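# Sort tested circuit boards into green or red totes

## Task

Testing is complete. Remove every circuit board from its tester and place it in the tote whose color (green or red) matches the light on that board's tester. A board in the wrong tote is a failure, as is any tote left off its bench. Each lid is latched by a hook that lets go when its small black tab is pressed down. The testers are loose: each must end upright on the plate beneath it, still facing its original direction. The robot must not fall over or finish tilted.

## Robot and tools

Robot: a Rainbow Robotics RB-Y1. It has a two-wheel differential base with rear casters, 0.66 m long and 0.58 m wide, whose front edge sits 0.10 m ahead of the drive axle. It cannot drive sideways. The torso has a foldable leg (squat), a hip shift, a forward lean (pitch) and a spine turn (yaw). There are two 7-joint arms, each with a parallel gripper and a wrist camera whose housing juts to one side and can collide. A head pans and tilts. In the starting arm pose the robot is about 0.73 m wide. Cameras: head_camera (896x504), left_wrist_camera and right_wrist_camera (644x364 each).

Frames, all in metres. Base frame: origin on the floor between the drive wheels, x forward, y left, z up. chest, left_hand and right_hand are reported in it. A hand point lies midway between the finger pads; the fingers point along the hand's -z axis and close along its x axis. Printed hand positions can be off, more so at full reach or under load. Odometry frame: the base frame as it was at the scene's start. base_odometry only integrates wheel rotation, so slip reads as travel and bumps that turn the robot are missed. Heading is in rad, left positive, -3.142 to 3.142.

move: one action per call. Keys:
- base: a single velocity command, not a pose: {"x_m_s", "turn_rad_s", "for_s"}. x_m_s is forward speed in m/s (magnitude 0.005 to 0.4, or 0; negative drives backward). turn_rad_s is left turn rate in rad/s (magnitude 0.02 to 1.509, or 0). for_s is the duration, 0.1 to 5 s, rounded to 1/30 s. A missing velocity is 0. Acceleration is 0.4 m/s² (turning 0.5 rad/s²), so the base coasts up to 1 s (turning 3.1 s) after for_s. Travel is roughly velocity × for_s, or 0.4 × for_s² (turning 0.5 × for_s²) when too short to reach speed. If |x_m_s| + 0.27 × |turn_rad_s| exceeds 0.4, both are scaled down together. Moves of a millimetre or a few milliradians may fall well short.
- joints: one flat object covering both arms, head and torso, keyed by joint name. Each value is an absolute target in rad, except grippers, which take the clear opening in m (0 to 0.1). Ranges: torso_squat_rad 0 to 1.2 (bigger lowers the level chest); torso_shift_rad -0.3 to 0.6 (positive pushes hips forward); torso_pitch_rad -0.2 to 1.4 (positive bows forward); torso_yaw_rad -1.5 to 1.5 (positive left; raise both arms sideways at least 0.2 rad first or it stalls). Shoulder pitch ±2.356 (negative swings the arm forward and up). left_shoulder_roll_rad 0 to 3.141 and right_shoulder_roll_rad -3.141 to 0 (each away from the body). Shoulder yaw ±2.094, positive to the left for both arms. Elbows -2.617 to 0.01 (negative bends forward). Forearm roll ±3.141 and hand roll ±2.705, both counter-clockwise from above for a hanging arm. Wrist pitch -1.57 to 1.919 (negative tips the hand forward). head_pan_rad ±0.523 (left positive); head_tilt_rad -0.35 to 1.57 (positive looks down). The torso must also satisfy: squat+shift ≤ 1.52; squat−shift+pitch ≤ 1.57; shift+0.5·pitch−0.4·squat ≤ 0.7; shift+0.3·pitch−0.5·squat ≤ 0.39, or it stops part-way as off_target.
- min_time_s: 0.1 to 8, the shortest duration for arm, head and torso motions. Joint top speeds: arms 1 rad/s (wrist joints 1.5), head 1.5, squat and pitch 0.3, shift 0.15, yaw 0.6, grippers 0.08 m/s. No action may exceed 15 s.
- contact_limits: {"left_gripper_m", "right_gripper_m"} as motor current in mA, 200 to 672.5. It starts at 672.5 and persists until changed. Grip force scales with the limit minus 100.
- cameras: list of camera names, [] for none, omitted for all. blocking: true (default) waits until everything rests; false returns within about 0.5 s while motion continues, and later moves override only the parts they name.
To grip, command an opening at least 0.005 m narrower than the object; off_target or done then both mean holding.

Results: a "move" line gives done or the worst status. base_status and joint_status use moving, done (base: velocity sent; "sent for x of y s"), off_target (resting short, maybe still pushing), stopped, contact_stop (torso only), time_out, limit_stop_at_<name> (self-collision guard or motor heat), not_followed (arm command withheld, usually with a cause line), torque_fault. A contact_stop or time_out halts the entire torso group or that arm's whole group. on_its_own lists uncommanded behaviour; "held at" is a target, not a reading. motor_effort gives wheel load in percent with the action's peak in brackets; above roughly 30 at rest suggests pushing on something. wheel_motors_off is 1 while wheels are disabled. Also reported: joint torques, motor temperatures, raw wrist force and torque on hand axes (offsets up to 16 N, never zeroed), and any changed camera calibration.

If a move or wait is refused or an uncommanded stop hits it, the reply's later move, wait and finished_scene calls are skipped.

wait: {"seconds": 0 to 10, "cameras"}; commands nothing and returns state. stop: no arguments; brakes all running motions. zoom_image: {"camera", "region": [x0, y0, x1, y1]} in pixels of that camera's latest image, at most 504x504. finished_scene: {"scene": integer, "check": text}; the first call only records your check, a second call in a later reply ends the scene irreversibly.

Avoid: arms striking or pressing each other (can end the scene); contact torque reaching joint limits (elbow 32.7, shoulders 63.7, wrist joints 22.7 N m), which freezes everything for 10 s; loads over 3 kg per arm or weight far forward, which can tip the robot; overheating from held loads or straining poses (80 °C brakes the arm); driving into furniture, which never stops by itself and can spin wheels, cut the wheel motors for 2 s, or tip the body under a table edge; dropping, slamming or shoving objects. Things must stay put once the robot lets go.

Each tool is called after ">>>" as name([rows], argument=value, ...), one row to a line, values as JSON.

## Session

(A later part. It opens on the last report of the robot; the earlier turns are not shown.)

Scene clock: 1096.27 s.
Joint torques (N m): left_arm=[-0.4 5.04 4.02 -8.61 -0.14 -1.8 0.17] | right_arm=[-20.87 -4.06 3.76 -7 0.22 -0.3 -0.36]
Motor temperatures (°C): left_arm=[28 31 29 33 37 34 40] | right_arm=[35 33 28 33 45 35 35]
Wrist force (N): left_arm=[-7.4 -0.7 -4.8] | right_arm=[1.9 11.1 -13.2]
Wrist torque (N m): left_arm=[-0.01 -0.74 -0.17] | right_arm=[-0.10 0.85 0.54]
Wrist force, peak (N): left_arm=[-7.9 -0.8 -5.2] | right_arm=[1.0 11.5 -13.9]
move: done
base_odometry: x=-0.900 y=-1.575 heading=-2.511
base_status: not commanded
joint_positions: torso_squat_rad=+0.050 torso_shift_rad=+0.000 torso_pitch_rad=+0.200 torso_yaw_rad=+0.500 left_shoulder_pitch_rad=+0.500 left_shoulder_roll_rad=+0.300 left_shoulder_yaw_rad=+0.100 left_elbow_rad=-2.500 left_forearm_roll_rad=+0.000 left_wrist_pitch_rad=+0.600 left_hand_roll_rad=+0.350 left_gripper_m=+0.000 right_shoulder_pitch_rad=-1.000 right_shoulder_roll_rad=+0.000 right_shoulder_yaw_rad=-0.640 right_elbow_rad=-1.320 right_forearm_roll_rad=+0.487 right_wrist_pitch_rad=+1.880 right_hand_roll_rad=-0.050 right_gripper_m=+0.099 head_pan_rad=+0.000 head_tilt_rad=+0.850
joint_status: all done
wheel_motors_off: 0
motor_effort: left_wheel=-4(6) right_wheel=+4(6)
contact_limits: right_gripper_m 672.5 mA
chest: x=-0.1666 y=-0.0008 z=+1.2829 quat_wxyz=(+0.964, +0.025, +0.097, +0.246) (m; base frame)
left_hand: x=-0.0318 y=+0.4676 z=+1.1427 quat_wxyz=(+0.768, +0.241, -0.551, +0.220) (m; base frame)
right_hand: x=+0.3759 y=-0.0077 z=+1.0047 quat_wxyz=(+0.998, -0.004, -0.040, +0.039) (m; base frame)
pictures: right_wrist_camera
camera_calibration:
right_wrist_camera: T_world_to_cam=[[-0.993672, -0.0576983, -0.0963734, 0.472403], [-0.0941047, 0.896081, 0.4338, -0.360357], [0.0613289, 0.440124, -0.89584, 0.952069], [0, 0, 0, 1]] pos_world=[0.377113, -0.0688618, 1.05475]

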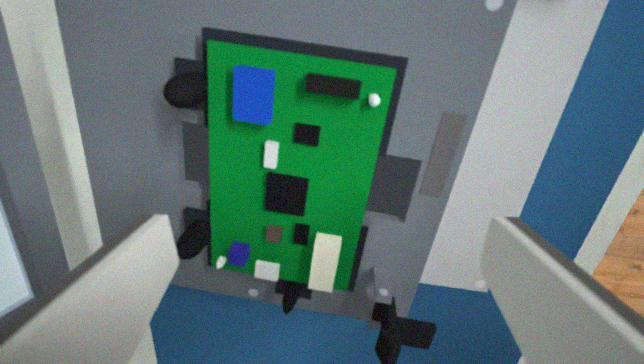

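>>> move(base={"x_m_s":0.05,"for_s":0.72}, joints={"right_shoulder_pitch_rad":-0.97,"right_elbow_rad":-1.25,"right_wrist_pitch_rad":1.85,"right_hand_roll_rad":-0.2}, cameras=["right_wrist_camera"])

Scene clock: 1107.37 s.
Joint torques (N m): left_arm=[-0.13 5.3 4.08 -8.6 -0.15 -1.76 0.17] | right_arm=[-20.15 -3.89 3.59 -6.87 0.25 -0.23 0.29]
Motor temperatures (°C): left_arm=[28 31 29 33 37 34 40] | right_arm=[35 33 28 33 45 35 35]
Wrist force (N): left_arm=[-7.6 -0.5 -5.0] | right_arm=[1.9 11.2 -13.2]
Wrist torque (N m): left_arm=[-0.07 -0.77 -0.15] | right_arm=[-0.09 0.83 0.53]
Wrist force, peak (N): left_arm=[-7.9 -0.9 -5.1] | right_arm=[1.9 11.7 -14.1]
move: done
base_odometry: x=-0.930 y=-1.596 heading=-2.511
base_status: done (sent for 0.73 of 0.73 s)
joint_positions: torso_squat_rad=+0.050 torso_shift_rad=+0.000 torso_pitch_rad=+0.200 torso_yaw_rad=+0.500 left_shoulder_pitch_rad=+0.500 left_shoulder_roll_rad=+0.300 left_shoulder_yaw_rad=+0.100 left_elbow_rad=-2.500 left_forearm_roll_rad=+0.000 left_wrist_pitch_rad=+0.600 left_hand_roll_rad=+0.350 left_gripper_m=+0.000 right_shoulder_pitch_rad=-0.970 right_shoulder_roll_rad=+0.000 right_shoulder_yaw_rad=-0.640 right_elbow_rad=-1.250 right_forearm_roll_rad=+0.487 right_wrist_pitch_rad=+1.850 right_hand_roll_rad=-0.200 right_gripper_m=+0.099 head_pan_rad=+0.000 head_tilt_rad=+0.850
joint_status: all done
wheel_motors_off: 0
motor_effort: left_wheel=-4(16) right_wheel=+3(33)
contact_limits: right_gripper_m 672.5 mA
chest: x=-0.1666 y=-0.0008 z=+1.2829 quat_wxyz=(+0.964, +0.025, +0.097, +0.246) (m; base frame)
left_hand: x=-0.0318 y=+0.4676 z=+1.1427 quat_wxyz=(+0.768, +0.241, -0.551, +0.220) (m; base frame)
right_hand: x=+0.3638 y=-0.0109 z=+0.9754 quat_wxyz=(+0.999, -0.017, -0.013, -0.024) (m; base frame)
pictures: right_wrist_camera
camera_calibration:
right_wrist_camera: T_world_to_cam=[[-0.996734, 0.0675996, -0.0441716, 0.408943], [0.0432784, 0.909, 0.414542, -0.376952], [0.0681749, 0.411277, -0.908957, 0.938018], [0, 0, 0, 1]] pos_world=[0.359972, -0.0707796, 1.02694]

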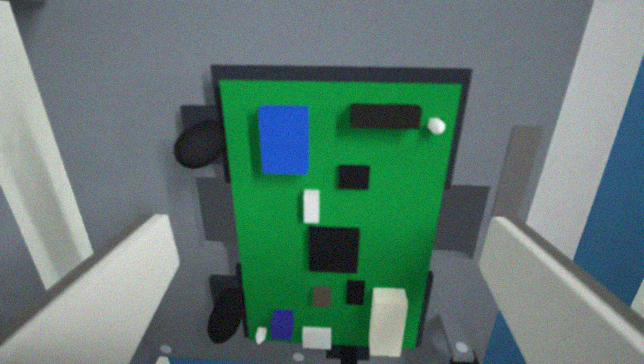

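>>> move(joints={"right_shoulder_pitch_rad":-0.948,"right_elbow_rad":-1.217,"right_wrist_pitch_rad":1.835}, cameras=["right_wrist_camera"])

Scene clock: 1112.07 s.
Joint torques (N m): left_arm=[-0.29 4.97 4.15 -8.5 -0.2 -1.76 0.08] | right_arm=[-20.28 -3.46 3.48 -6.98 0.24 -0.22 0.34]
Motor temperatures (°C): left_arm=[28 31 29 33 37 34 40] | right_arm=[35 33 28 33 45 35 35]
Wrist force (N): left_arm=[-7.5 -0.8 -5.1] | right_arm=[2.5 11.4 -13.2]
Wrist torque (N m): left_arm=[-0.02 -0.77 -0.16] | right_arm=[-0.14 0.88 0.52]
Wrist force, peak (N): left_arm=[-7.9 -0.6 -5.2] | right_arm=[2.4 11.3 -13.9]
move: done
base_odometry: x=-0.930 y=-1.596 heading=-2.511
base_status: not commanded
joint_positions: torso_squat_rad=+0.050 torso_shift_rad=+0.000 torso_pitch_rad=+0.200 torso_yaw_rad=+0.500 left_shoulder_pitch_rad=+0.500 left_shoulder_roll_rad=+0.300 left_shoulder_yaw_rad=+0.100 left_elbow_rad=-2.500 left_forearm_roll_rad=+0.000 left_wrist_pitch_rad=+0.600 left_hand_roll_rad=+0.350 left_gripper_m=+0.000 right_shoulder_pitch_rad=-0.948 right_shoulder_roll_rad=+0.000 right_shoulder_yaw_rad=-0.640 right_elbow_rad=-1.217 right_forearm_roll_rad=+0.487 right_wrist_pitch_rad=+1.835 right_hand_roll_rad=-0.200 right_gripper_m=+0.099 head_pan_rad=+0.000 head_tilt_rad=+0.850
joint_status: all done
wheel_motors_off: 0
motor_effort: left_wheel=-4(6) right_wheel=+4(4)
contact_limits: right_gripper_m 672.5 mA
chest: x=-0.1666 y=-0.0008 z=+1.2829 quat_wxyz=(+0.964, +0.025, +0.097, +0.246) (m; base frame)
left_hand: x=-0.0318 y=+0.4676 z=+1.1427 quat_wxyz=(+0.768, +0.241, -0.551, +0.220) (m; base frame)
right_hand: x=+0.3554 y=-0.0151 z=+0.9584 quat_wxyz=(+0.999, -0.026, +0.003, -0.019) (m; base frame)
pictures: right_wrist_camera
camera_calibration:
right_wrist_camera: T_world_to_cam=[[-0.998213, 0.0582993, -0.0131387, 0.37071], [0.0483079, 0.916587, 0.396906, -0.350535], [0.0351821, 0.395562, -0.917765, 0.94471], [0, 0, 0, 1]] pos_world=[0.353744, -0.0740074, 1.01102]

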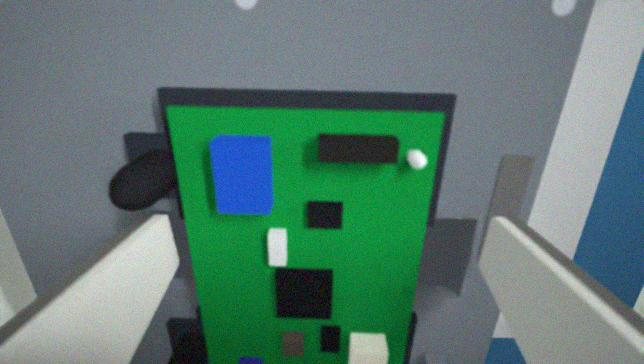

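>>> move(base={"x_m_s":0.05,"for_s":0.14}, joints={"torso_yaw_rad":0.518,"right_hand_roll_rad":-0.21}, cameras=["right_wrist_camera"])

Scene clock: 1116.43 s.
Joint torques (N m): left_arm=[-0.29 4.99 4.04 -8.54 -0.16 -1.71 0.17] | right_arm=[-19.65 -3.54 3.18 -7.14 0.2 -0.09 0.03]
Motor temperatures (°C): left_arm=[28 31 29 33 37 34 40] | right_arm=[35 33 28 33 45 35 35]
Wrist force (N): left_arm=[-7.8 -0.7 -5.1] | right_arm=[2.2 11.6 -13.6]
Wrist torque (N m): left_arm=[-0.03 -0.79 -0.17] | right_arm=[-0.15 0.82 0.50]
Wrist force, peak (N): left_arm=[-7.9 -0.7 -5.2] | right_arm=[2.6 11.7 -13.9]
move: done
base_odometry: x=-0.935 y=-1.600 heading=-2.511
base_status: done (sent for 0.13 of 0.13 s)
joint_positions: torso_squat_rad=+0.050 torso_shift_rad=+0.000 torso_pitch_rad=+0.200 torso_yaw_rad=+0.518 left_shoulder_pitch_rad=+0.500 left_shoulder_roll_rad=+0.300 left_shoulder_yaw_rad=+0.100 left_elbow_rad=-2.500 left_forearm_roll_rad=+0.000 left_wrist_pitch_rad=+0.600 left_hand_roll_rad=+0.350 left_gripper_m=+0.000 right_shoulder_pitch_rad=-0.948 right_shoulder_roll_rad=+0.000 right_shoulder_yaw_rad=-0.640 right_elbow_rad=-1.217 right_forearm_roll_rad=+0.487 right_wrist_pitch_rad=+1.835 right_hand_roll_rad=-0.210 right_gripper_m=+0.099 head_pan_rad=+0.000 head_tilt_rad=+0.850
joint_status: all done
wheel_motors_off: 0
motor_effort: left_wheel=-2(16) right_wheel=+4(26)
contact_limits: right_gripper_m 672.5 mA
chest: x=-0.1666 y=-0.0008 z=+1.2829 quat_wxyz=(+0.962, +0.026, +0.096, +0.255) (m; base frame)
left_hand: x=-0.0401 y=+0.4704 z=+1.1443 quat_wxyz=(+0.766, +0.247, -0.550, +0.225) (m; base frame)
right_hand: x=+0.3556 y=-0.0047 z=+0.9584 quat_wxyz=(+1.000, -0.024, +0.003, -0.016) (m; base frame)
pictures: right_wrist_camera
camera_calibration:
right_wrist_camera: T_world_to_cam=[[-0.998627, 0.0505982, -0.0135611, 0.370814], [0.0409525, 0.915513, 0.400197, -0.360631], [0.0326646, 0.399093, -0.916329, 0.940142], [0, 0, 0, 1]] pos_world=[0.354364, -0.0638038, 1.01083]

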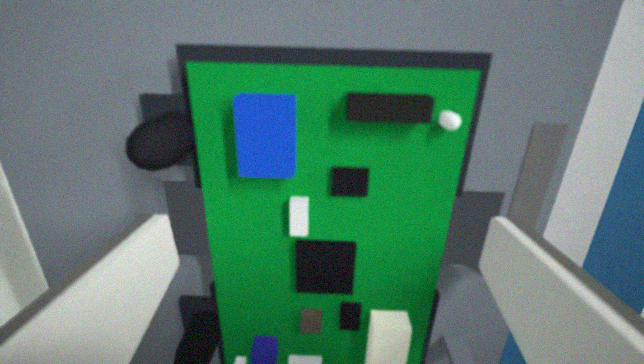

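>>> move(joints={"right_gripper_m":0.055}, cameras=["right_wrist_camera"])

>>> move(base={"x_m_s":-0.05,"for_s":0.14}, joints={"right_shoulder_pitch_rad":-0.965,"right_elbow_rad":-1.242,"right_wrist_pitch_rad":1.845}, cameras=[])

>>> move(base={"x_m_s":-0.05,"for_s":0.14}, joints={"right_shoulder_pitch_rad":-0.98,"right_elbow_rad":-1.27,"right_wrist_pitch_rad":1.86}, cameras=["right_wrist_camera"])

Scene clock: 1126.20 s.
Joint torques (N m): left_arm=[-0.13 5.02 4.05 -8.57 -0.17 -1.76 0.14] | right_arm=[-19.58 -3.2 3.68 -6.68 0.1 1.36 0.1]
Motor temperatures (°C): left_arm=[28 31 29 33 37 34 40] | right_arm=[35 33 28 33 45 35 35]
Wrist force (N): left_arm=[-7.6 -0.7 -5.0] | right_arm=[8.4 11.7 -12.8]
Wrist torque (N m): left_arm=[-0.02 -0.77 -0.17] | right_arm=[-0.10 0.74 0.39]
Wrist force, peak (N): left_arm=[-8.0 -0.5 -5.2] | right_arm=[9.5 12.2 -15.8]
move: off_target
base_odometry: x=-0.935 y=-1.600 heading=-2.511
base_status: not commanded
joint_positions: torso_squat_rad=+0.050 torso_shift_rad=+0.000 torso_pitch_rad=+0.200 torso_yaw_rad=+0.518 left_shoulder_pitch_rad=+0.500 left_shoulder_roll_rad=+0.300 left_shoulder_yaw_rad=+0.100 left_elbow_rad=-2.500 left_forearm_roll_rad=+0.000 left_wrist_pitch_rad=+0.600 left_hand_roll_rad=+0.350 left_gripper_m=+0.000 right_shoulder_pitch_rad=-0.948 right_shoulder_roll_rad=+0.000 right_shoulder_yaw_rad=-0.640 right_elbow_rad=-1.217 right_forearm_roll_rad=+0.487 right_wrist_pitch_rad=+1.835 right_hand_roll_rad=-0.210 right_gripper_m=+0.070 head_pan_rad=+0.000 head_tilt_rad=+0.850
joint_status: right_gripper_m off_target (ended at +0.070, target +0.055)
wheel_motors_off: 0
motor_effort: left_wheel=-2(4) right_wheel=+4(6)
contact_limits: right_gripper_m 672.5 mA
chest: x=-0.1666 y=-0.0008 z=+1.2829 quat_wxyz=(+0.962, +0.026, +0.096, +0.255) (m; base frame)
left_hand: x=-0.0401 y=+0.4704 z=+1.1443 quat_wxyz=(+0.766, +0.247, -0.550, +0.225) (m; base frame)
right_hand: x=+0.3558 y=-0.0047 z=+0.9584 quat_wxyz=(+1.000, -0.024, +0.002, -0.016) (m; base frame)
pictures: right_wrist_camera
camera_calibration:
right_wrist_camera: T_world_to_cam=[[-0.998614, 0.0507026, -0.0140992, 0.371504], [0.0408302, 0.915482, 0.400282, -0.360668], [0.0332028, 0.399151, -0.916284, 0.939958], [0, 0, 0, 1]] pos_world=[0.354506, -0.0638367, 1.01088]

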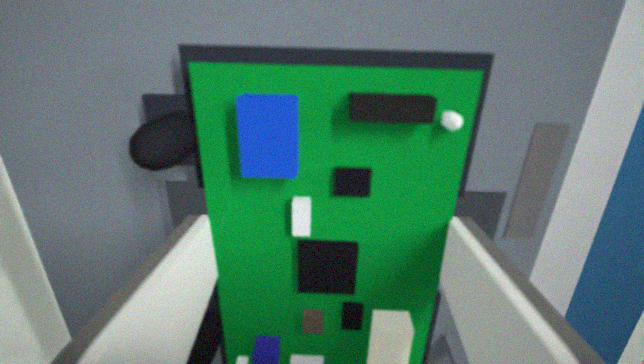

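Scene clock: 1127.13 s.
Joint torques (N m): left_arm=[-0.42 5.23 3.89 -8.61 -0.16 -1.69 0.11] | right_arm=[-22.05 -2.74 4.15 -7.45 -0.52 -0.48 0.12]
Motor temperatures (°C): left_arm=[28 31 29 33 37 34 40] | right_arm=[35 33 28 33 45 35 35]
Wrist force (N): left_arm=[-7.5 -0.6 -4.9] | right_arm=[2.5 8.1 -12.4]
Wrist torque (N m): left_arm=[-0.04 -0.77 -0.16] | right_arm=[-0.23 0.87 0.63]
Wrist force, peak (N): left_arm=[-8.3 0.1 -4.6] | right_arm=[-9.9 4.2 -22.5]
move: done
base_odometry: x=-0.930 y=-1.596 heading=-2.511
base_status: done (sent for 0.13 of 0.13 s)
joint_positions: torso_squat_rad=+0.050 torso_shift_rad=+0.000 torso_pitch_rad=+0.200 torso_yaw_rad=+0.518 left_shoulder_pitch_rad=+0.500 left_shoulder_roll_rad=+0.300 left_shoulder_yaw_rad=+0.100 left_elbow_rad=-2.500 left_forearm_roll_rad=+0.000 left_wrist_pitch_rad=+0.600 left_hand_roll_rad=+0.350 left_gripper_m=+0.000 right_shoulder_pitch_rad=-0.965 right_shoulder_roll_rad=+0.000 right_shoulder_yaw_rad=-0.640 right_elbow_rad=-1.242 right_forearm_roll_rad=+0.487 right_wrist_pitch_rad=+1.845 right_hand_roll_rad=-0.210 right_gripper_m=+0.070 head_pan_rad=+0.000 head_tilt_rad=+0.850
joint_status: all done
wheel_motors_off: 0
motor_effort: left_wheel=-3(22) right_wheel=+2(14)
contact_limits: right_gripper_m 672.5 mA
chest: x=-0.1666 y=-0.0008 z=+1.2829 quat_wxyz=(+0.962, +0.026, +0.096, +0.255) (m; base frame)
left_hand: x=-0.0401 y=+0.4704 z=+1.1444 quat_wxyz=(+0.766, +0.247, -0.550, +0.225) (m; base frame)
right_hand: x=+0.3623 y=-0.0017 z=+0.9712 quat_wxyz=(+1.000, -0.017, -0.010, -0.019) (m; base frame)
pictures: none
No camera images: "cameras" was empty.

Scene clock: 1128.07 s.
Joint torques (N m): left_arm=[-0.39 4.9 4.04 -8.5 -0.18 -1.72 0.12] | right_arm=[-21.02 -3.27 4.27 -7.08 -0.23 -0.24 0.05]
Motor temperatures (°C): left_arm=[28 31 29 33 37 34 40] | right_arm=[35 33 28 33 45 35 35]
Wrist force (N): left_arm=[-7.4 -0.4 -5.1] | right_arm=[1.8 11.2 -13.5]
Wrist torque (N m): left_arm=[-0.06 -0.77 -0.16] | right_arm=[-0.11 0.81 0.52]
Wrist force, peak (N): left_arm=[-7.7 -1.1 -5.3] | right_arm=[1.9 11.2 -14.1]
move: done
base_odometry: x=-0.924 y=-1.592 heading=-2.511
base_status: done (sent for 0.13 of 0.13 s)
joint_positions: torso_squat_rad=+0.050 torso_shift_rad=+0.000 torso_pitch_rad=+0.200 torso_yaw_rad=+0.518 left_shoulder_pitch_rad=+0.500 left_shoulder_roll_rad=+0.300 left_shoulder_yaw_rad=+0.100 left_elbow_rad=-2.500 left_forearm_roll_rad=+0.000 left_wrist_pitch_rad=+0.600 left_hand_roll_rad=+0.350 left_gripper_m=+0.000 right_shoulder_pitch_rad=-0.980 right_shoulder_roll_rad=+0.000 right_shoulder_yaw_rad=-0.640 right_elbow_rad=-1.270 right_forearm_roll_rad=+0.487 right_wrist_pitch_rad=+1.860 right_hand_roll_rad=-0.210 right_gripper_m=+0.070 head_pan_rad=+0.000 head_tilt_rad=+0.850
joint_status: all done
wheel_motors_off: 0
motor_effort: left_wheel=+0(24) right_wheel=-1(23)
contact_limits: right_gripper_m 672.5 mA
chest: x=-0.1666 y=-0.0008 z=+1.2829 quat_wxyz=(+0.962, +0.026, +0.096, +0.255) (m; base frame)
left_hand: x=-0.0401 y=+0.4704 z=+1.1443 quat_wxyz=(+0.766, +0.247, -0.550, +0.225) (m; base frame)
right_hand: x=+0.3676 y=+0.0008 z=+0.9843 quat_wxyz=(+0.999, -0.010, -0.021, -0.024) (m; base frame)
pictures: right_wrist_camera
camera_calibration:
right_wrist_camera: T_world_to_cam=[[-0.996008, 0.0670001, -0.0589768, 0.426608], [0.035503, 0.903586, 0.426933, -0.40076], [0.0818952, 0.423135, -0.902358, 0.929443], [0, 0, 0, 1]] pos_world=[0.363017, -0.0597413, 1.03495]

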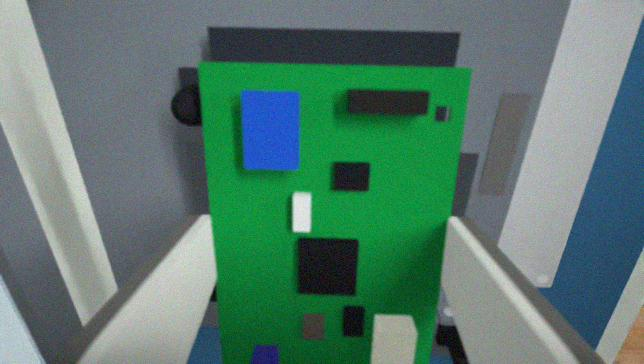

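Board rising.

>>> move(base={"x_m_s":-0.05,"for_s":0.2}, joints={"right_shoulder_pitch_rad":-1.0,"right_elbow_rad":-1.33,"right_wrist_pitch_rad":1.88}, cameras=[])

>>> move(base={"x_m_s":-0.1,"for_s":1}, joints={"right_shoulder_pitch_rad":-1.05,"right_elbow_rad":-1.5,"right_wrist_pitch_rad":1.9}, cameras=[])

>>> move(base={"x_m_s":-0.3,"for_s":2.9}, cameras=[])

>>> move(joints={"torso_yaw_rad":0,"torso_pitch_rad":0.1,"right_hand_roll_rad":0.255,"head_tilt_rad":0.5}, cameras=["head_camera"])

Scene clock: 1135.27 s.
Joint torques (N m): left_arm=[-0.39 5.18 4.05 -8.54 -0.1 -1.73 0.09] | right_arm=[-20.94 -3.61 4.26 -6.98 -0.06 -0.3 0.09]
Motor temperatures (°C): left_arm=[28 31 29 33 37 34 40] | right_arm=[35 33 28 33 45 35 35]
Wrist force (N): left_arm=[-7.6 -0.8 -5.4] | right_arm=[1.5 11.1 -13.9]
Wrist torque (N m): left_arm=[-0.03 -0.77 -0.16] | right_arm=[-0.11 0.78 0.53]
Wrist force, peak (N): left_arm=[-8.0 -0.8 -5.1] | right_arm=[1.8 11.2 -14.8]
move: done
base_odometry: x=-0.916 y=-1.586 heading=-2.511
base_status: done (sent for 0.2 of 0.2 s)
joint_positions: torso_squat_rad=+0.050 torso_shift_rad=+0.000 torso_pitch_rad=+0.200 torso_yaw_rad=+0.518 left_shoulder_pitch_rad=+0.500 left_shoulder_roll_rad=+0.300 left_shoulder_yaw_rad=+0.100 left_elbow_rad=-2.500 left_forearm_roll_rad=+0.000 left_wrist_pitch_rad=+0.600 left_hand_roll_rad=+0.350 left_gripper_m=+0.000 right_shoulder_pitch_rad=-1.000 right_shoulder_roll_rad=+0.000 right_shoulder_yaw_rad=-0.640 right_elbow_rad=-1.330 right_forearm_roll_rad=+0.487 right_wrist_pitch_rad=+1.880 right_hand_roll_rad=-0.210 right_gripper_m=+0.070 head_pan_rad=+0.000 head_tilt_rad=+0.850
joint_status: all done
wheel_motors_off: 0
motor_effort: left_wheel=+3(20) right_wheel=-2(26)
contact_limits: right_gripper_m 672.5 mA
chest: x=-0.1666 y=-0.0008 z=+1.2829 quat_wxyz=(+0.962, +0.026, +0.096, +0.255) (m; base frame)
left_hand: x=-0.0401 y=+0.4704 z=+1.1443 quat_wxyz=(+0.766, +0.247, -0.550, +0.225) (m; base frame)
right_hand: x=+0.3776 y=+0.0022 z=+1.0071 quat_wxyz=(+0.998, +0.003, -0.044, -0.035) (m; base frame)
pictures: none
No camera images: "cameras" was empty.

Scene clock: 1136.83 s.
Joint torques (N m): left_arm=[-0.16 5 4.07 -8.53 -0.19 -1.77 0.08] | right_arm=[-20.43 -4.08 4.51 -6.46 -0.16 -0.68 0.09]
Motor temperatures (°C): left_arm=[28 31 29 33 37 34 40] | right_arm=[35 33 28 33 45 35 35]
Wrist force (N): left_arm=[-7.5 -0.7 -4.9] | right_arm=[0.4 10.3 -13.4]
Wrist torque (N m): left_arm=[-0.02 -0.76 -0.16] | right_arm=[-0.08 0.73 0.51]
Wrist force, peak (N): left_arm=[-7.9 -0.6 -5.0] | right_arm=[0.6 10.5 -14.9]
move: done
base_odometry: x=-0.835 y=-1.527 heading=-2.510
base_status: done (sent for 1 of 1 s)
joint_positions: torso_squat_rad=+0.050 torso_shift_rad=+0.000 torso_pitch_rad=+0.200 torso_yaw_rad=+0.518 left_shoulder_pitch_rad=+0.500 left_shoulder_roll_rad=+0.300 left_shoulder_yaw_rad=+0.100 left_elbow_rad=-2.500 left_forearm_roll_rad=+0.000 left_wrist_pitch_rad=+0.600 left_hand_roll_rad=+0.350 left_gripper_m=+0.000 right_shoulder_pitch_rad=-1.050 right_shoulder_roll_rad=+0.000 right_shoulder_yaw_rad=-0.640 right_elbow_rad=-1.500 right_forearm_roll_rad=+0.487 right_wrist_pitch_rad=+1.900 right_hand_roll_rad=-0.210 right_gripper_m=+0.070 head_pan_rad=+0.000 head_tilt_rad=+0.850
joint_status: all done
wheel_motors_off: 0
motor_effort: left_wheel=+2(17) right_wheel=-3(28)
contact_limits: right_gripper_m 672.5 mA
chest: x=-0.1667 y=-0.0008 z=+1.2829 quat_wxyz=(+0.962, +0.026, +0.096, +0.255) (m; base frame)
left_hand: x=-0.0402 y=+0.4704 z=+1.1444 quat_wxyz=(+0.766, +0.247, -0.550, +0.225) (m; base frame)
right_hand: x=+0.4050 y=+0.0018 z=+1.0714 quat_wxyz=(+0.989, +0.043, -0.125, -0.066) (m; base frame)
pictures: none
No camera images: "cameras" was empty.

Scene clock: 1140.87 s.
Joint torques (N m): left_arm=[-0.52 5.04 4.12 -8.61 -0.16 -1.84 0.08] | right_arm=[-20.51 -3.8 4.82 -6.56 -0.26 -0.64 0.08]
Motor temperatures (°C): left_arm=[28 31 29 33 37 34 40] | right_arm=[35 33 28 33 45 35 35]
Wrist force (N): left_arm=[-7.7 -0.6 -5.0] | right_arm=[0.6 10.2 -14.0]
Wrist torque (N m): left_arm=[-0.03 -0.78 -0.16] | right_arm=[-0.04 0.75 0.52]
Wrist force, peak (N): left_arm=[-8.0 -0.8 -5.1] | right_arm=[0.5 10.5 -13.9]
move: done
base_odometry: x=-0.133 y=-1.014 heading=-2.511
base_status: done (sent for 2.9 of 2.9 s)
joint_positions: torso_squat_rad=+0.050 torso_shift_rad=+0.000 torso_pitch_rad=+0.200 torso_yaw_rad=+0.518 left_shoulder_pitch_rad=+0.500 left_shoulder_roll_rad=+0.300 left_shoulder_yaw_rad=+0.100 left_elbow_rad=-2.500 left_forearm_roll_rad=+0.000 left_wrist_pitch_rad=+0.600 left_hand_roll_rad=+0.350 left_gripper_m=+0.000 right_shoulder_pitch_rad=-1.050 right_shoulder_roll_rad=+0.000 right_shoulder_yaw_rad=-0.640 right_elbow_rad=-1.500 right_forearm_roll_rad=+0.487 right_wrist_pitch_rad=+1.900 right_hand_roll_rad=-0.210 right_gripper_m=+0.070 head_pan_rad=+0.000 head_tilt_rad=+0.850
joint_status: not commanded
wheel_motors_off: 0
motor_effort: left_wheel=-2(27) right_wheel=+7(31)
contact_limits: right_gripper_m 672.5 mA
chest: x=-0.1666 y=-0.0008 z=+1.2829 quat_wxyz=(+0.962, +0.026, +0.096, +0.255) (m; base frame)
left_hand: x=-0.0401 y=+0.4704 z=+1.1444 quat_wxyz=(+0.766, +0.247, -0.550, +0.225) (m; base frame)
right_hand: x=+0.4050 y=+0.0018 z=+1.0713 quat_wxyz=(+0.989, +0.043, -0.125, -0.066) (m; base frame)
pictures: none
No camera images: "cameras" was empty.

Scene clock: 1142.53 s.
Joint torques (N m): left_arm=[-1.52 4.24 3.14 -8.84 -0.05 -1.81 0.17] | right_arm=[-20.77 -6.33 3.76 -6.59 0.02 -0.83 -0.37]
Motor temperatures (°C): left_arm=[28 31 29 33 37 34 40] | right_arm=[35 33 28 33 45 35 35]
Wrist force (N): left_arm=[-7.7 -0.1 -4.8] | right_arm=[-0.2 11.9 -13.2]
Wrist torque (N m): left_arm=[-0.04 -0.76 -0.15] | right_arm=[-0.16 0.73 0.50]
Wrist force, peak (N): left_arm=[-7.9 -0.3 -5.0] | right_arm=[0.6 11.5 -13.8]
move: done
base_odometry: x=-0.133 y=-1.014 heading=-2.511
base_status: not commanded
joint_positions: torso_squat_rad=+0.050 torso_shift_rad=+0.000 torso_pitch_rad=+0.100 torso_yaw_rad=+0.000 left_shoulder_pitch_rad=+0.500 left_shoulder_roll_rad=+0.300 left_shoulder_yaw_rad=+0.100 left_elbow_rad=-2.500 left_forearm_roll_rad=+0.000 left_wrist_pitch_rad=+0.600 left_hand_roll_rad=+0.350 left_gripper_m=+0.000 right_shoulder_pitch_rad=-1.050 right_shoulder_roll_rad=+0.000 right_shoulder_yaw_rad=-0.640 right_elbow_rad=-1.500 right_forearm_roll_rad=+0.487 right_wrist_pitch_rad=+1.900 right_hand_roll_rad=+0.255 right_gripper_m=+0.070 head_pan_rad=+0.000 head_tilt_rad=+0.500
joint_status: all done
wheel_motors_off: 0
motor_effort: left_wheel=-3(5) right_wheel=+5(7)
contact_limits: right_gripper_m 672.5 mA
chest: x=-0.1972 y=-0.0008 z=+1.2875 quat_wxyz=(+0.999, +0.000, +0.050, +0.000) (m; base frame)
left_hand: x=+0.1549 y=+0.3335 z=+1.1409 quat_wxyz=(+0.779, +0.059, -0.621, +0.057) (m; base frame)
right_hand: x=+0.3153 y=-0.2968 z=+1.1414 quat_wxyz=(+0.979, -0.066, -0.171, -0.084) (m; base frame)
pictures: head_camera
camera_calibration:
head_camera: T_world_to_cam=[[0.0153573, -0.998764, 0.0472723, -0.0703929], [-0.531317, -0.0482021, -0.8458, 1.23184], [0.847034, -0.0121274, -0.531401, 0.859314], [0, 0, 0, 1]] pos_world=[-0.0722878, -0.00050731, 1.50186]

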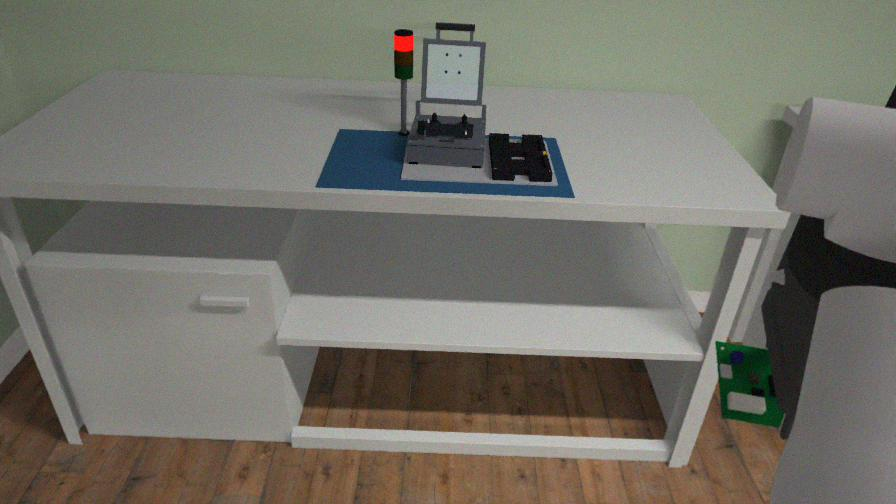

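>>> move(base={"turn_rad_s":0.7,"for_s":4.4}, cameras=[])

>>> move(base={"x_m_s":0.4,"for_s":5}, cameras=["head_camera"])

Scene clock: 1152.67 s.
Joint torques (N m): left_arm=[-1.27 4.3 3.24 -8.91 -0.1 -1.91 0.07] | right_arm=[-20.49 -6.58 3.89 -6.55 -0.03 -0.9 -0.31]
Motor temperatures (°C): left_arm=[28 31 29 33 37 34 40] | right_arm=[35 33 28 33 45 35 35]
Wrist force (N): left_arm=[-7.6 -0.3 -4.8] | right_arm=[0.2 11.4 -13.5]
Wrist torque (N m): left_arm=[-0.01 -0.74 -0.16] | right_arm=[-0.09 0.79 0.51]
Wrist force, peak (N): left_arm=[-8.0 -0.1 -5.0] | right_arm=[0.0 12.0 -13.5]
move: done
base_odometry: x=-0.133 y=-1.014 heading=+0.569
base_status: done (sent for 4.4 of 4.4 s)
joint_positions: torso_squat_rad=+0.050 torso_shift_rad=+0.000 torso_pitch_rad=+0.100 torso_yaw_rad=+0.000 left_shoulder_pitch_rad=+0.500 left_shoulder_roll_rad=+0.300 left_shoulder_yaw_rad=+0.100 left_elbow_rad=-2.500 left_forearm_roll_rad=+0.000 left_wrist_pitch_rad=+0.600 left_hand_roll_rad=+0.350 left_gripper_m=+0.000 right_shoulder_pitch_rad=-1.050 right_shoulder_roll_rad=+0.000 right_shoulder_yaw_rad=-0.640 right_elbow_rad=-1.500 right_forearm_roll_rad=+0.487 right_wrist_pitch_rad=+1.900 right_hand_roll_rad=+0.255 right_gripper_m=+0.070 head_pan_rad=+0.000 head_tilt_rad=+0.500
joint_status: not commanded
wheel_motors_off: 0
motor_effort: left_wheel=+3(25) right_wheel=+2(28)
contact_limits: right_gripper_m 672.5 mA
chest: x=-0.1972 y=-0.0008 z=+1.2875 quat_wxyz=(+0.999, +0.000, +0.050, +0.000) (m; base frame)
left_hand: x=+0.1549 y=+0.3335 z=+1.1409 quat_wxyz=(+0.779, +0.059, -0.621, +0.057) (m; base frame)
right_hand: x=+0.3153 y=-0.2968 z=+1.1414 quat_wxyz=(+0.979, -0.066, -0.171, -0.084) (m; base frame)
pictures: none
No camera images: "cameras" was empty.

Scene clock: 1159.23 s.
Joint torques (N m): left_arm=[-1.27 4.21 3.24 -8.87 -0.09 -1.75 0.07] | right_arm=[-20.55 -6.34 3.94 -6.66 -0.09 -0.88 -0.36]
Motor temperatures (°C): left_arm=[28 31 29 33 37 34 40] | right_arm=[36 33 28 33 45 35 35]
Wrist force (N): left_arm=[-7.6 -0.1 -4.4] | right_arm=[-0.3 11.5 -13.0]
Wrist torque (N m): left_arm=[-0.03 -0.76 -0.16] | right_arm=[-0.11 0.72 0.53]
Wrist force, peak (N): left_arm=[-8.0 0.1 -5.1] | right_arm=[0.3 11.7 -14.0]
move: done
base_odometry: x=+1.552 y=+0.063 heading=+0.569
base_status: done (sent for 5 of 5 s)
joint_positions: torso_squat_rad=+0.050 torso_shift_rad=+0.000 torso_pitch_rad=+0.100 torso_yaw_rad=+0.000 left_shoulder_pitch_rad=+0.500 left_shoulder_roll_rad=+0.300 left_shoulder_yaw_rad=+0.100 left_elbow_rad=-2.500 left_forearm_roll_rad=+0.000 left_wrist_pitch_rad=+0.600 left_hand_roll_rad=+0.350 left_gripper_m=+0.000 right_shoulder_pitch_rad=-1.050 right_shoulder_roll_rad=+0.000 right_shoulder_yaw_rad=-0.640 right_elbow_rad=-1.500 right_forearm_roll_rad=+0.487 right_wrist_pitch_rad=+1.900 right_hand_roll_rad=+0.255 right_gripper_m=+0.070 head_pan_rad=+0.000 head_tilt_rad=+0.500
joint_status: not commanded
wheel_motors_off: 0
motor_effort: left_wheel=+0(28) right_wheel=-3(33)
contact_limits: right_gripper_m 672.5 mA
chest: x=-0.1972 y=-0.0008 z=+1.2875 quat_wxyz=(+0.999, +0.000, +0.050, +0.000) (m; base frame)
left_hand: x=+0.1549 y=+0.3335 z=+1.1409 quat_wxyz=(+0.779, +0.059, -0.621, +0.057) (m; base frame)
right_hand: x=+0.3153 y=-0.2968 z=+1.1414 quat_wxyz=(+0.979, -0.066, -0.171, -0.084) (m; base frame)
pictures: head_camera
camera_calibration:
head_camera: T_world_to_cam=[[0.0154119, -0.998762, 0.0473023, -0.0704058], [-0.531329, -0.0482563, -0.84579, 1.23184], [0.847026, -0.0120978, -0.531414, 0.859309], [0, 0, 0, 1]] pos_world=[-0.0722603, -0.000478806, 1.50186]

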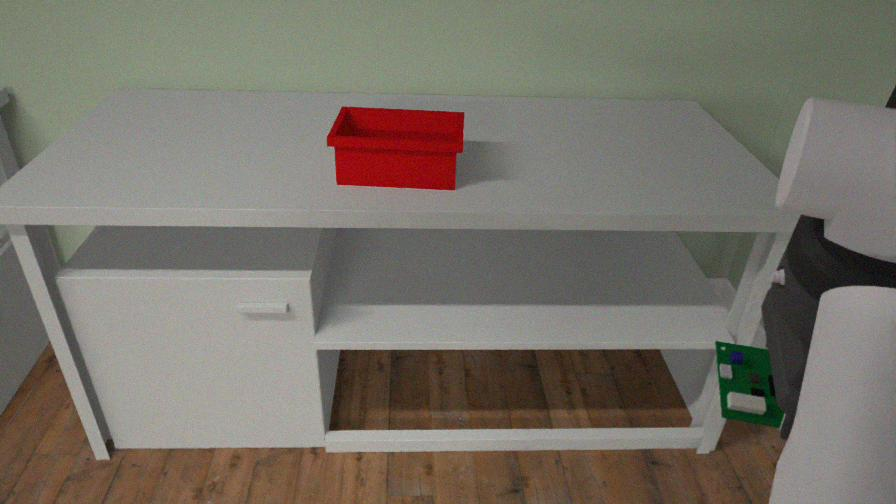

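>>> move(base={"turn_rad_s":0.05,"for_s":0.5}, cameras=[])

>>> move(base={"x_m_s":0.3,"for_s":1}, cameras=[])

>>> move(base={"x_m_s":0.3,"for_s":1}, joints={"torso_yaw_rad":0.49,"torso_pitch_rad":0.25,"right_shoulder_pitch_rad":-1.3,"right_elbow_rad":-1.4,"right_wrist_pitch_rad":1.915,"right_hand_roll_rad":-0.14}, cameras=[])

>>> move(base={"x_m_s":0.15,"for_s":1.3}, joints={"head_pan_rad":-0.4,"head_tilt_rad":0.6}, cameras=["head_camera","right_wrist_camera"])

Scene clock: 1169.60 s.
Joint torques (N m): left_arm=[-1.18 4.33 2.94 -8.89 -0.17 -1.83 0.1] | right_arm=[-20.77 -6.36 3.81 -6.63 -0.16 -0.96 -0.29]
Motor temperatures (°C): left_arm=[28 31 29 33 37 34 40] | right_arm=[36 33 28 32 45 35 35]
Wrist force (N): left_arm=[-7.8 -0.1 -4.9] | right_arm=[-0.3 11.5 -13.4]
Wrist torque (N m): left_arm=[-0.04 -0.79 -0.16] | right_arm=[-0.10 0.72 0.51]
Wrist force, peak (N): left_arm=[-8.0 -0.1 -4.8] | right_arm=[0.0 11.9 -13.5]
move: done
base_odometry: x=+1.552 y=+0.063 heading=+0.593
base_status: done (sent for 0.5 of 0.5 s)
joint_positions: torso_squat_rad=+0.050 torso_shift_rad=+0.000 torso_pitch_rad=+0.100 torso_yaw_rad=+0.000 left_shoulder_pitch_rad=+0.500 left_shoulder_roll_rad=+0.300 left_shoulder_yaw_rad=+0.100 left_elbow_rad=-2.500 left_forearm_roll_rad=+0.000 left_wrist_pitch_rad=+0.600 left_hand_roll_rad=+0.350 left_gripper_m=+0.000 right_shoulder_pitch_rad=-1.050 right_shoulder_roll_rad=+0.000 right_shoulder_yaw_rad=-0.640 right_elbow_rad=-1.500 right_forearm_roll_rad=+0.487 right_wrist_pitch_rad=+1.900 right_hand_roll_rad=+0.255 right_gripper_m=+0.070 head_pan_rad=+0.000 head_tilt_rad=+0.500
joint_status: not commanded
wheel_motors_off: 0
motor_effort: left_wheel=-6(22) right_wheel=+3(22)
contact_limits: right_gripper_m 672.5 mA
chest: x=-0.1972 y=-0.0008 z=+1.2875 quat_wxyz=(+0.999, +0.000, +0.050, +0.000) (m; base frame)
left_hand: x=+0.1549 y=+0.3335 z=+1.1408 quat_wxyz=(+0.779, +0.059, -0.621, +0.057) (m; base frame)
right_hand: x=+0.3153 y=-0.2968 z=+1.1414 quat_wxyz=(+0.979, -0.066, -0.171, -0.084) (m; base frame)
pictures: none
No camera images: "cameras" was empty.

Scene clock: 1171.70 s.
Joint torques (N m): left_arm=[-1.35 4.22 3.14 -8.81 -0.06 -1.89 0.06] | right_arm=[-20.35 -6.37 3.9 -6.51 -0.09 -0.89 -0.4]
Motor temperatures (°C): left_arm=[28 31 29 33 37 34 40] | right_arm=[36 33 28 32 45 35 35]
Wrist force (N): left_arm=[-7.5 0.2 -4.6] | right_arm=[-0.3 11.4 -13.2]
Wrist torque (N m): left_arm=[-0.07 -0.75 -0.14] | right_arm=[-0.08 0.73 0.51]
Wrist force, peak (N): left_arm=[-7.8 0.0 -5.3] | right_arm=[0.3 12.1 -13.7]
move: done
base_odometry: x=+1.801 y=+0.231 heading=+0.594
base_status: done (sent for 1 of 1 s)
joint_positions: torso_squat_rad=+0.050 torso_shift_rad=+0.000 torso_pitch_rad=+0.100 torso_yaw_rad=+0.000 left_shoulder_pitch_rad=+0.500 left_shoulder_roll_rad=+0.300 left_shoulder_yaw_rad=+0.100 left_elbow_rad=-2.500 left_forearm_roll_rad=+0.000 left_wrist_pitch_rad=+0.600 left_hand_roll_rad=+0.350 left_gripper_m=+0.000 right_shoulder_pitch_rad=-1.050 right_shoulder_roll_rad=+0.000 right_shoulder_yaw_rad=-0.640 right_elbow_rad=-1.500 right_forearm_roll_rad=+0.487 right_wrist_pitch_rad=+1.900 right_hand_roll_rad=+0.255 right_gripper_m=+0.070 head_pan_rad=+0.000 head_tilt_rad=+0.500
joint_status: not commanded
wheel_motors_off: 0
motor_effort: left_wheel=+0(33) right_wheel=-4(26)
contact_limits: right_gripper_m 672.5 mA
chest: x=-0.1971 y=-0.0008 z=+1.2875 quat_wxyz=(+0.999, +0.000, +0.050, +0.000) (m; base frame)
left_hand: x=+0.1549 y=+0.3335 z=+1.1408 quat_wxyz=(+0.779, +0.059, -0.621, +0.057) (m; base frame)
right_hand: x=+0.3154 y=-0.2968 z=+1.1414 quat_wxyz=(+0.979, -0.066, -0.171, -0.084) (m; base frame)
pictures: none
No camera images: "cameras" was empty.

Scene clock: 1173.83 s.
Joint torques (N m): left_arm=[0.46 5.28 4.21 -8.51 -0.18 -1.74 0.14] | right_arm=[-21.76 -3.8 4.56 -6.42 -0.29 -0.68 0.35]
Motor temperatures (°C): left_arm=[28 31 29 33 37 34 40] | right_arm=[36 33 28 32 45 35 35]
Wrist force (N): left_arm=[-7.3 -1.1 -5.2] | right_arm=[0.4 9.8 -13.2]
Wrist torque (N m): left_arm=[0.02 -0.74 -0.16] | right_arm=[-0.05 0.77 0.51]
Wrist force, peak (N): left_arm=[-7.8 -0.9 -5.4] | right_arm=[-0.8 10.4 -14.1]
move: done
base_odometry: x=+2.050 y=+0.399 heading=+0.594
base_status: done (sent for 1 of 1 s)
joint_positions: torso_squat_rad=+0.050 torso_shift_rad=+0.000 torso_pitch_rad=+0.250 torso_yaw_rad=+0.490 left_shoulder_pitch_rad=+0.500 left_shoulder_roll_rad=+0.300 left_shoulder_yaw_rad=+0.100 left_elbow_rad=-2.500 left_forearm_roll_rad=+0.000 left_wrist_pitch_rad=+0.600 left_hand_roll_rad=+0.350 left_gripper_m=+0.000 right_shoulder_pitch_rad=-1.301 right_shoulder_roll_rad=+0.000 right_shoulder_yaw_rad=-0.640 right_elbow_rad=-1.400 right_forearm_roll_rad=+0.487 right_wrist_pitch_rad=+1.915 right_hand_roll_rad=-0.140 right_gripper_m=+0.070 head_pan_rad=+0.000 head_tilt_rad=+0.500
joint_status: all done
wheel_motors_off: 0
motor_effort: left_wheel=+0(26) right_wheel=-3(23)
contact_limits: right_gripper_m 672.5 mA
chest: x=-0.1515 y=-0.0008 z=+1.2794 quat_wxyz=(+0.963, +0.031, +0.121, +0.241) (m; base frame)
left_hand: x=-0.0194 y=+0.4660 z=+1.1315 quat_wxyz=(+0.783, +0.243, -0.533, +0.210) (m; base frame)
right_hand: x=+0.4339 y=+0.0510 z=+1.1354 quat_wxyz=(+0.984, +0.086, -0.153, +0.003) (m; base frame)
pictures: none
No camera images: "cameras" was empty.

Scene clock: 1176.07 s.
Joint torques (N m): left_arm=[0.49 5.4 4.19 -8.48 -0.2 -1.73 0.08] | right_arm=[-22.51 -3.68 4.87 -6.25 -0.29 -0.7 0.45]
Motor temperatures (°C): left_arm=[28 31 29 33 37 34 40] | right_arm=[36 33 28 32 45 35 35]
Wrist force (N): left_arm=[-7.4 -0.7 -5.3] | right_arm=[0.4 9.9 -13.1]
Wrist torque (N m): left_arm=[-0.01 -0.76 -0.17] | right_arm=[-0.04 0.76 0.49]
Wrist force, peak (N): left_arm=[-7.7 -1.1 -5.6] | right_arm=[0.4 10.0 -13.5]
move: done
base_odometry: x=+2.211 y=+0.508 heading=+0.594
base_status: done (sent for 1.3 of 1.3 s)
joint_positions: torso_squat_rad=+0.050 torso_shift_rad=+0.000 torso_pitch_rad=+0.250 torso_yaw_rad=+0.490 left_shoulder_pitch_rad=+0.500 left_shoulder_roll_rad=+0.300 left_shoulder_yaw_rad=+0.100 left_elbow_rad=-2.500 left_forearm_roll_rad=+0.000 left_wrist_pitch_rad=+0.600 left_hand_roll_rad=+0.350 left_gripper_m=+0.000 right_shoulder_pitch_rad=-1.300 right_shoulder_roll_rad=+0.000 right_shoulder_yaw_rad=-0.640 right_elbow_rad=-1.400 right_forearm_roll_rad=+0.487 right_wrist_pitch_rad=+1.915 right_hand_roll_rad=-0.140 right_gripper_m=+0.070 head_pan_rad=-0.400 head_tilt_rad=+0.600
joint_status: all done
wheel_motors_off: 0
motor_effort: left_wheel=+2(25) right_wheel=-4(19)
contact_limits: right_gripper_m 672.5 mA
chest: x=-0.1515 y=-0.0008 z=+1.2794 quat_wxyz=(+0.963, +0.031, +0.121, +0.241) (m; base frame)
left_hand: x=-0.0194 y=+0.4660 z=+1.1315 quat_wxyz=(+0.783, +0.243, -0.533, +0.210) (m; base frame)
right_hand: x=+0.4339 y=+0.0509 z=+1.1354 quat_wxyz=(+0.984, +0.086, -0.153, +0.003) (m; base frame)
pictures: head_camera, right_wrist_camera
camera_calibration:
head_camera: T_world_to_cam=[[0.113823, -0.993304, 0.0197808, -0.0118601], [-0.717619, -0.0959684, -0.689792, 1.01306], [0.687072, 0.0643188, -0.723737, 1.05835], [0, 0, 0, 1]] pos_world=[0.00117325, 0.0173687, 1.465]
right_wrist_camera: T_world_to_cam=[[-0.9483, 0.0433213, -0.314403, 0.768673], [-0.152443, 0.806706, 0.570952, -0.58997], [0.278366, 0.589362, -0.758396, 0.781947], [0, 0, 0, 1]] pos_world=[0.421329, -0.0182176, 1.17154]

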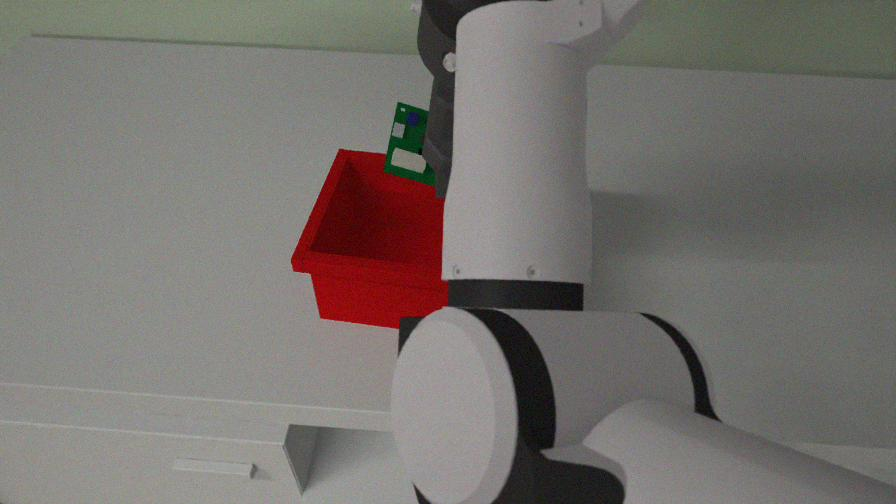

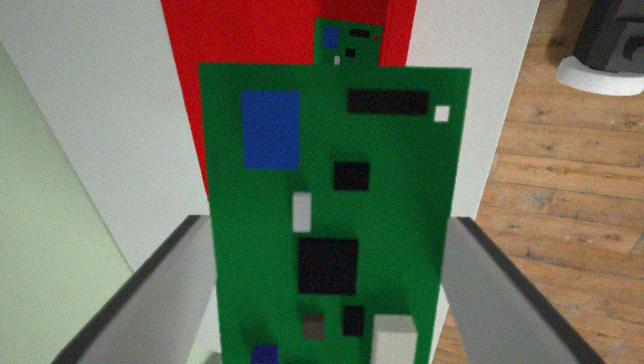

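>>> move(base={"x_m_s":0.1,"for_s":0.58}, joints={"right_hand_roll_rad":-0.25}, cameras=[])

>>> move(joints={"right_shoulder_pitch_rad":-1.15,"right_elbow_rad":-1.1,"right_wrist_pitch_rad":1.6}, min_time_s=2, cameras=["head_camera","right_wrist_camera"])

Scene clock: 1188.17 s.
Joint torques (N m): left_arm=[0.32 5.12 4.16 -8.42 -0.16 -1.69 0.13] | right_arm=[-22.54 -3.53 4.72 -6.32 -0.25 -0.77 0.46]
Motor temperatures (°C): left_arm=[28 31 29 33 37 34 40] | right_arm=[36 33 28 32 45 35 35]
Wrist force (N): left_arm=[-7.4 -1.0 -5.3] | right_arm=[0.5 9.8 -13.2]
Wrist torque (N m): left_arm=[0.01 -0.73 -0.16] | right_arm=[-0.05 0.75 0.51]
Wrist force, peak (N): left_arm=[-7.8 -1.0 -5.3] | right_arm=[0.3 10.2 -13.2]
move: done
base_odometry: x=+2.258 y=+0.540 heading=+0.594
base_status: done (sent for 0.57 of 0.57 s)
joint_positions: torso_squat_rad=+0.050 torso_shift_rad=+0.000 torso_pitch_rad=+0.250 torso_yaw_rad=+0.490 left_shoulder_pitch_rad=+0.500 left_shoulder_roll_rad=+0.300 left_shoulder_yaw_rad=+0.100 left_elbow_rad=-2.500 left_forearm_roll_rad=+0.000 left_wrist_pitch_rad=+0.600 left_hand_roll_rad=+0.350 left_gripper_m=+0.000 right_shoulder_pitch_rad=-1.300 right_shoulder_roll_rad=+0.000 right_shoulder_yaw_rad=-0.640 right_elbow_rad=-1.400 right_forearm_roll_rad=+0.487 right_wrist_pitch_rad=+1.915 right_hand_roll_rad=-0.250 right_gripper_m=+0.070 head_pan_rad=-0.400 head_tilt_rad=+0.600
joint_status: all done
wheel_motors_off: 0
motor_effort: left_wheel=-1(25) right_wheel=-3(20)
contact_limits: right_gripper_m 672.5 mA
chest: x=-0.1514 y=-0.0008 z=+1.2794 quat_wxyz=(+0.963, +0.031, +0.121, +0.241) (m; base frame)
left_hand: x=-0.0193 y=+0.4660 z=+1.1315 quat_wxyz=(+0.783, +0.243, -0.533, +0.210) (m; base frame)
right_hand: x=+0.4340 y=+0.0509 z=+1.1352 quat_wxyz=(+0.983, +0.094, -0.148, -0.051) (m; base frame)
pictures: none
No camera images: "cameras" was empty.

Scene clock: 1190.47 s.
Joint torques (N m): left_arm=[0.36 5.33 4.1 -8.41 -0.24 -1.67 0.11] | right_arm=[-21.39 -3.04 4.02 -6.81 -0.1 -0.87 0.38]
Motor temperatures (°C): left_arm=[28 31 29 33 37 34 40] | right_arm=[36 33 28 32 45 35 35]
Wrist force (N): left_arm=[-7.5 -0.8 -5.0] | right_arm=[0.8 10.4 -13.2]
Wrist torque (N m): left_arm=[0.00 -0.76 -0.16] | right_arm=[-0.04 0.78 0.51]
Wrist force, peak (N): left_arm=[-7.8 -0.8 -5.3] | right_arm=[0.4 10.5 -13.8]
move: done
base_odometry: x=+2.258 y=+0.540 heading=+0.594
base_status: not commanded
joint_positions: torso_squat_rad=+0.050 torso_shift_rad=+0.000 torso_pitch_rad=+0.250 torso_yaw_rad=+0.490 left_shoulder_pitch_rad=+0.500 left_shoulder_roll_rad=+0.300 left_shoulder_yaw_rad=+0.100 left_elbow_rad=-2.500 left_forearm_roll_rad=+0.000 left_wrist_pitch_rad=+0.600 left_hand_roll_rad=+0.350 left_gripper_m=+0.000 right_shoulder_pitch_rad=-1.151 right_shoulder_roll_rad=+0.000 right_shoulder_yaw_rad=-0.640 right_elbow_rad=-1.100 right_forearm_roll_rad=+0.487 right_wrist_pitch_rad=+1.600 right_hand_roll_rad=-0.250 right_gripper_m=+0.070 head_pan_rad=-0.400 head_tilt_rad=+0.600
joint_status: all done
wheel_motors_off: 0
motor_effort: left_wheel=-1(2) right_wheel=-3(5)
contact_limits: right_gripper_m 672.5 mA
chest: x=-0.1515 y=-0.0008 z=+1.2794 quat_wxyz=(+0.963, +0.031, +0.121, +0.241) (m; base frame)
left_hand: x=-0.0193 y=+0.4660 z=+1.1315 quat_wxyz=(+0.783, +0.243, -0.533, +0.210) (m; base frame)
right_hand: x=+0.4359 y=+0.0548 z=+0.9990 quat_wxyz=(+0.992, +0.036, -0.120, -0.001) (m; base frame)
pictures: head_camera, right_wrist_camera
camera_calibration:
head_camera: T_world_to_cam=[[0.113821, -0.993305, 0.0197707, -0.011854], [-0.717687, -0.0959663, -0.689722, 1.01299], [0.687001, 0.0643154, -0.723804, 1.05839], [0, 0, 0, 1]] pos_world=[0.00124823, 0.0173681, 1.46498]
right_wrist_camera: T_world_to_cam=[[-0.966971, 0.0322101, -0.252843, 0.674754], [-0.10131, 0.861688, 0.497222, -0.466529], [0.233887, 0.506415, -0.829964, 0.771152], [0, 0, 0, 1]] pos_world=[0.42484, -0.0102546, 1.0426]

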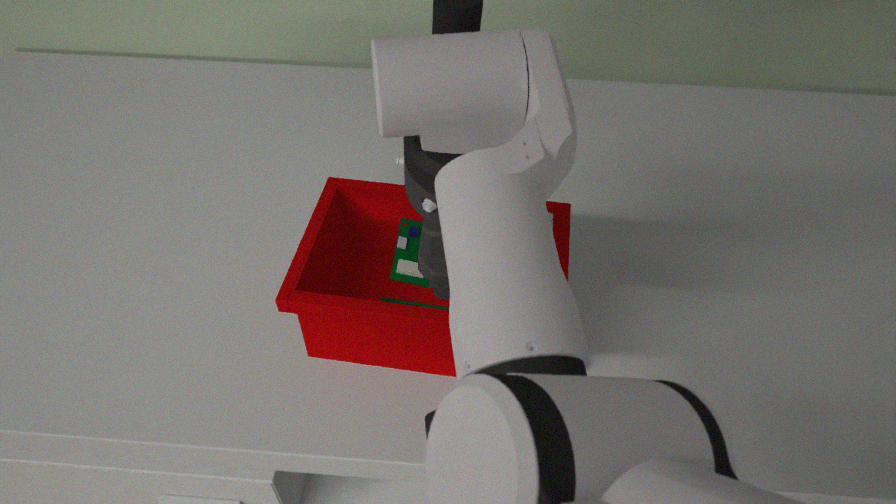

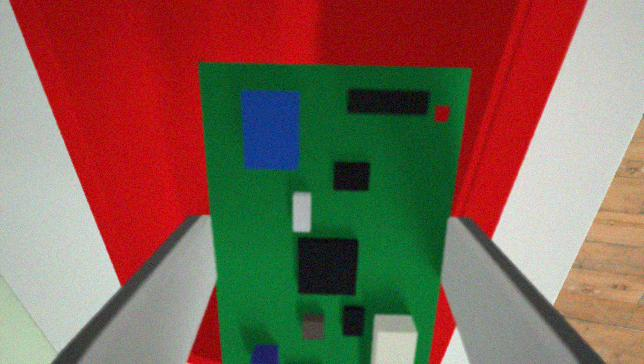

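>>> move(base={"x_m_s":0.05,"for_s":0.2}, joints={"torso_pitch_rad":0.32,"right_shoulder_pitch_rad":-1.17,"right_elbow_rad":-1.0,"right_wrist_pitch_rad":1.53}, min_time_s=2, cameras=["head_camera","right_wrist_camera"])

Scene clock: 1198.53 s.
Joint torques (N m): left_arm=[1.32 5.5 4.52 -8.33 -0.23 -1.6 0.09] | right_arm=[-24.07 -1.56 3.73 -6.61 -0.01 -0.7 0.4]
Motor temperatures (°C): left_arm=[28 31 29 33 37 34 40] | right_arm=[36 33 28 32 45 35 35]
Wrist force (N): left_arm=[-7.4 -1.1 -5.6] | right_arm=[1.2 10.7 -13.2]
Wrist torque (N m): left_arm=[0.00 -0.77 -0.17] | right_arm=[-0.09 0.80 0.51]
Wrist force, peak (N): left_arm=[-7.7 -1.1 -5.6] | right_arm=[2.8 10.3 -14.1]
move: done
base_odometry: x=+2.267 y=+0.545 heading=+0.594
base_status: done (sent for 0.2 of 0.2 s)
joint_positions: torso_squat_rad=+0.050 torso_shift_rad=+0.000 torso_pitch_rad=+0.320 torso_yaw_rad=+0.490 left_shoulder_pitch_rad=+0.500 left_shoulder_roll_rad=+0.300 left_shoulder_yaw_rad=+0.100 left_elbow_rad=-2.500 left_forearm_roll_rad=+0.000 left_wrist_pitch_rad=+0.600 left_hand_roll_rad=+0.350 left_gripper_m=+0.000 right_shoulder_pitch_rad=-1.170 right_shoulder_roll_rad=+0.000 right_shoulder_yaw_rad=-0.640 right_elbow_rad=-1.000 right_forearm_roll_rad=+0.487 right_wrist_pitch_rad=+1.530 right_hand_roll_rad=-0.250 right_gripper_m=+0.070 head_pan_rad=-0.400 head_tilt_rad=+0.600
joint_status: all done
wheel_motors_off: 0
motor_effort: left_wheel=+2(23) right_wheel=-3(18)
contact_limits: right_gripper_m 672.5 mA
chest: x=-0.1308 y=-0.0008 z=+1.2734 quat_wxyz=(+0.958, +0.039, +0.154, +0.240) (m; base frame)
left_hand: x=-0.0093 y=+0.4660 z=+1.1166 quat_wxyz=(+0.801, +0.250, -0.505, +0.202) (m; base frame)
right_hand: x=+0.4341 y=+0.0714 z=+0.9391 quat_wxyz=(+0.995, +0.037, -0.085, +0.023) (m; base frame)
pictures: head_camera, right_wrist_camera
camera_calibration:
head_camera: T_world_to_cam=[[0.114962, -0.9933, 0.0117863, -0.00376746], [-0.764027, -0.0959973, -0.638003, 0.951733], [0.63486, 0.0643413, -0.769944, 1.09172], [0, 0, 0, 1]] pos_world=[0.0344938, 0.0173789, 1.44782]
right_wrist_camera: T_world_to_cam=[[-0.982289, -0.0174654, -0.186554, 0.605296], [-0.110381, 0.858478, 0.500831, -0.450541], [0.151405, 0.512553, -0.845202, 0.763094], [0, 0, 0, 1]] pos_world=[0.429309, 0.00622525, 0.983534]

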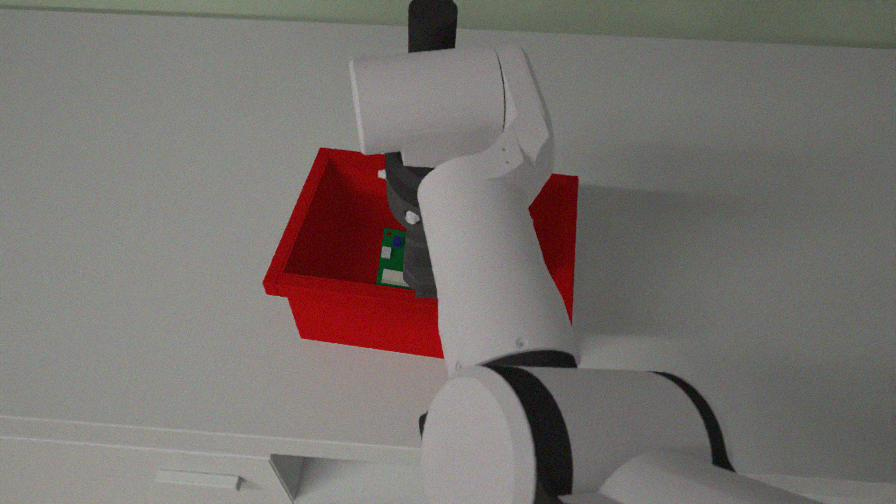

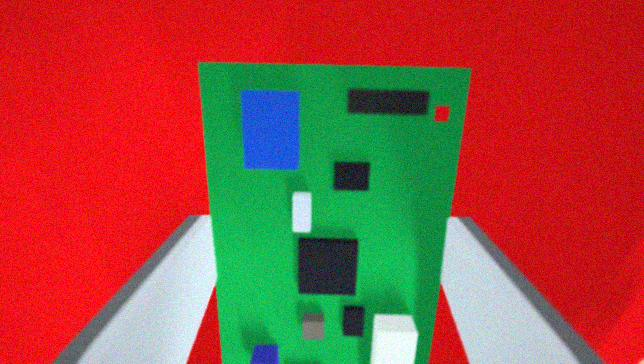

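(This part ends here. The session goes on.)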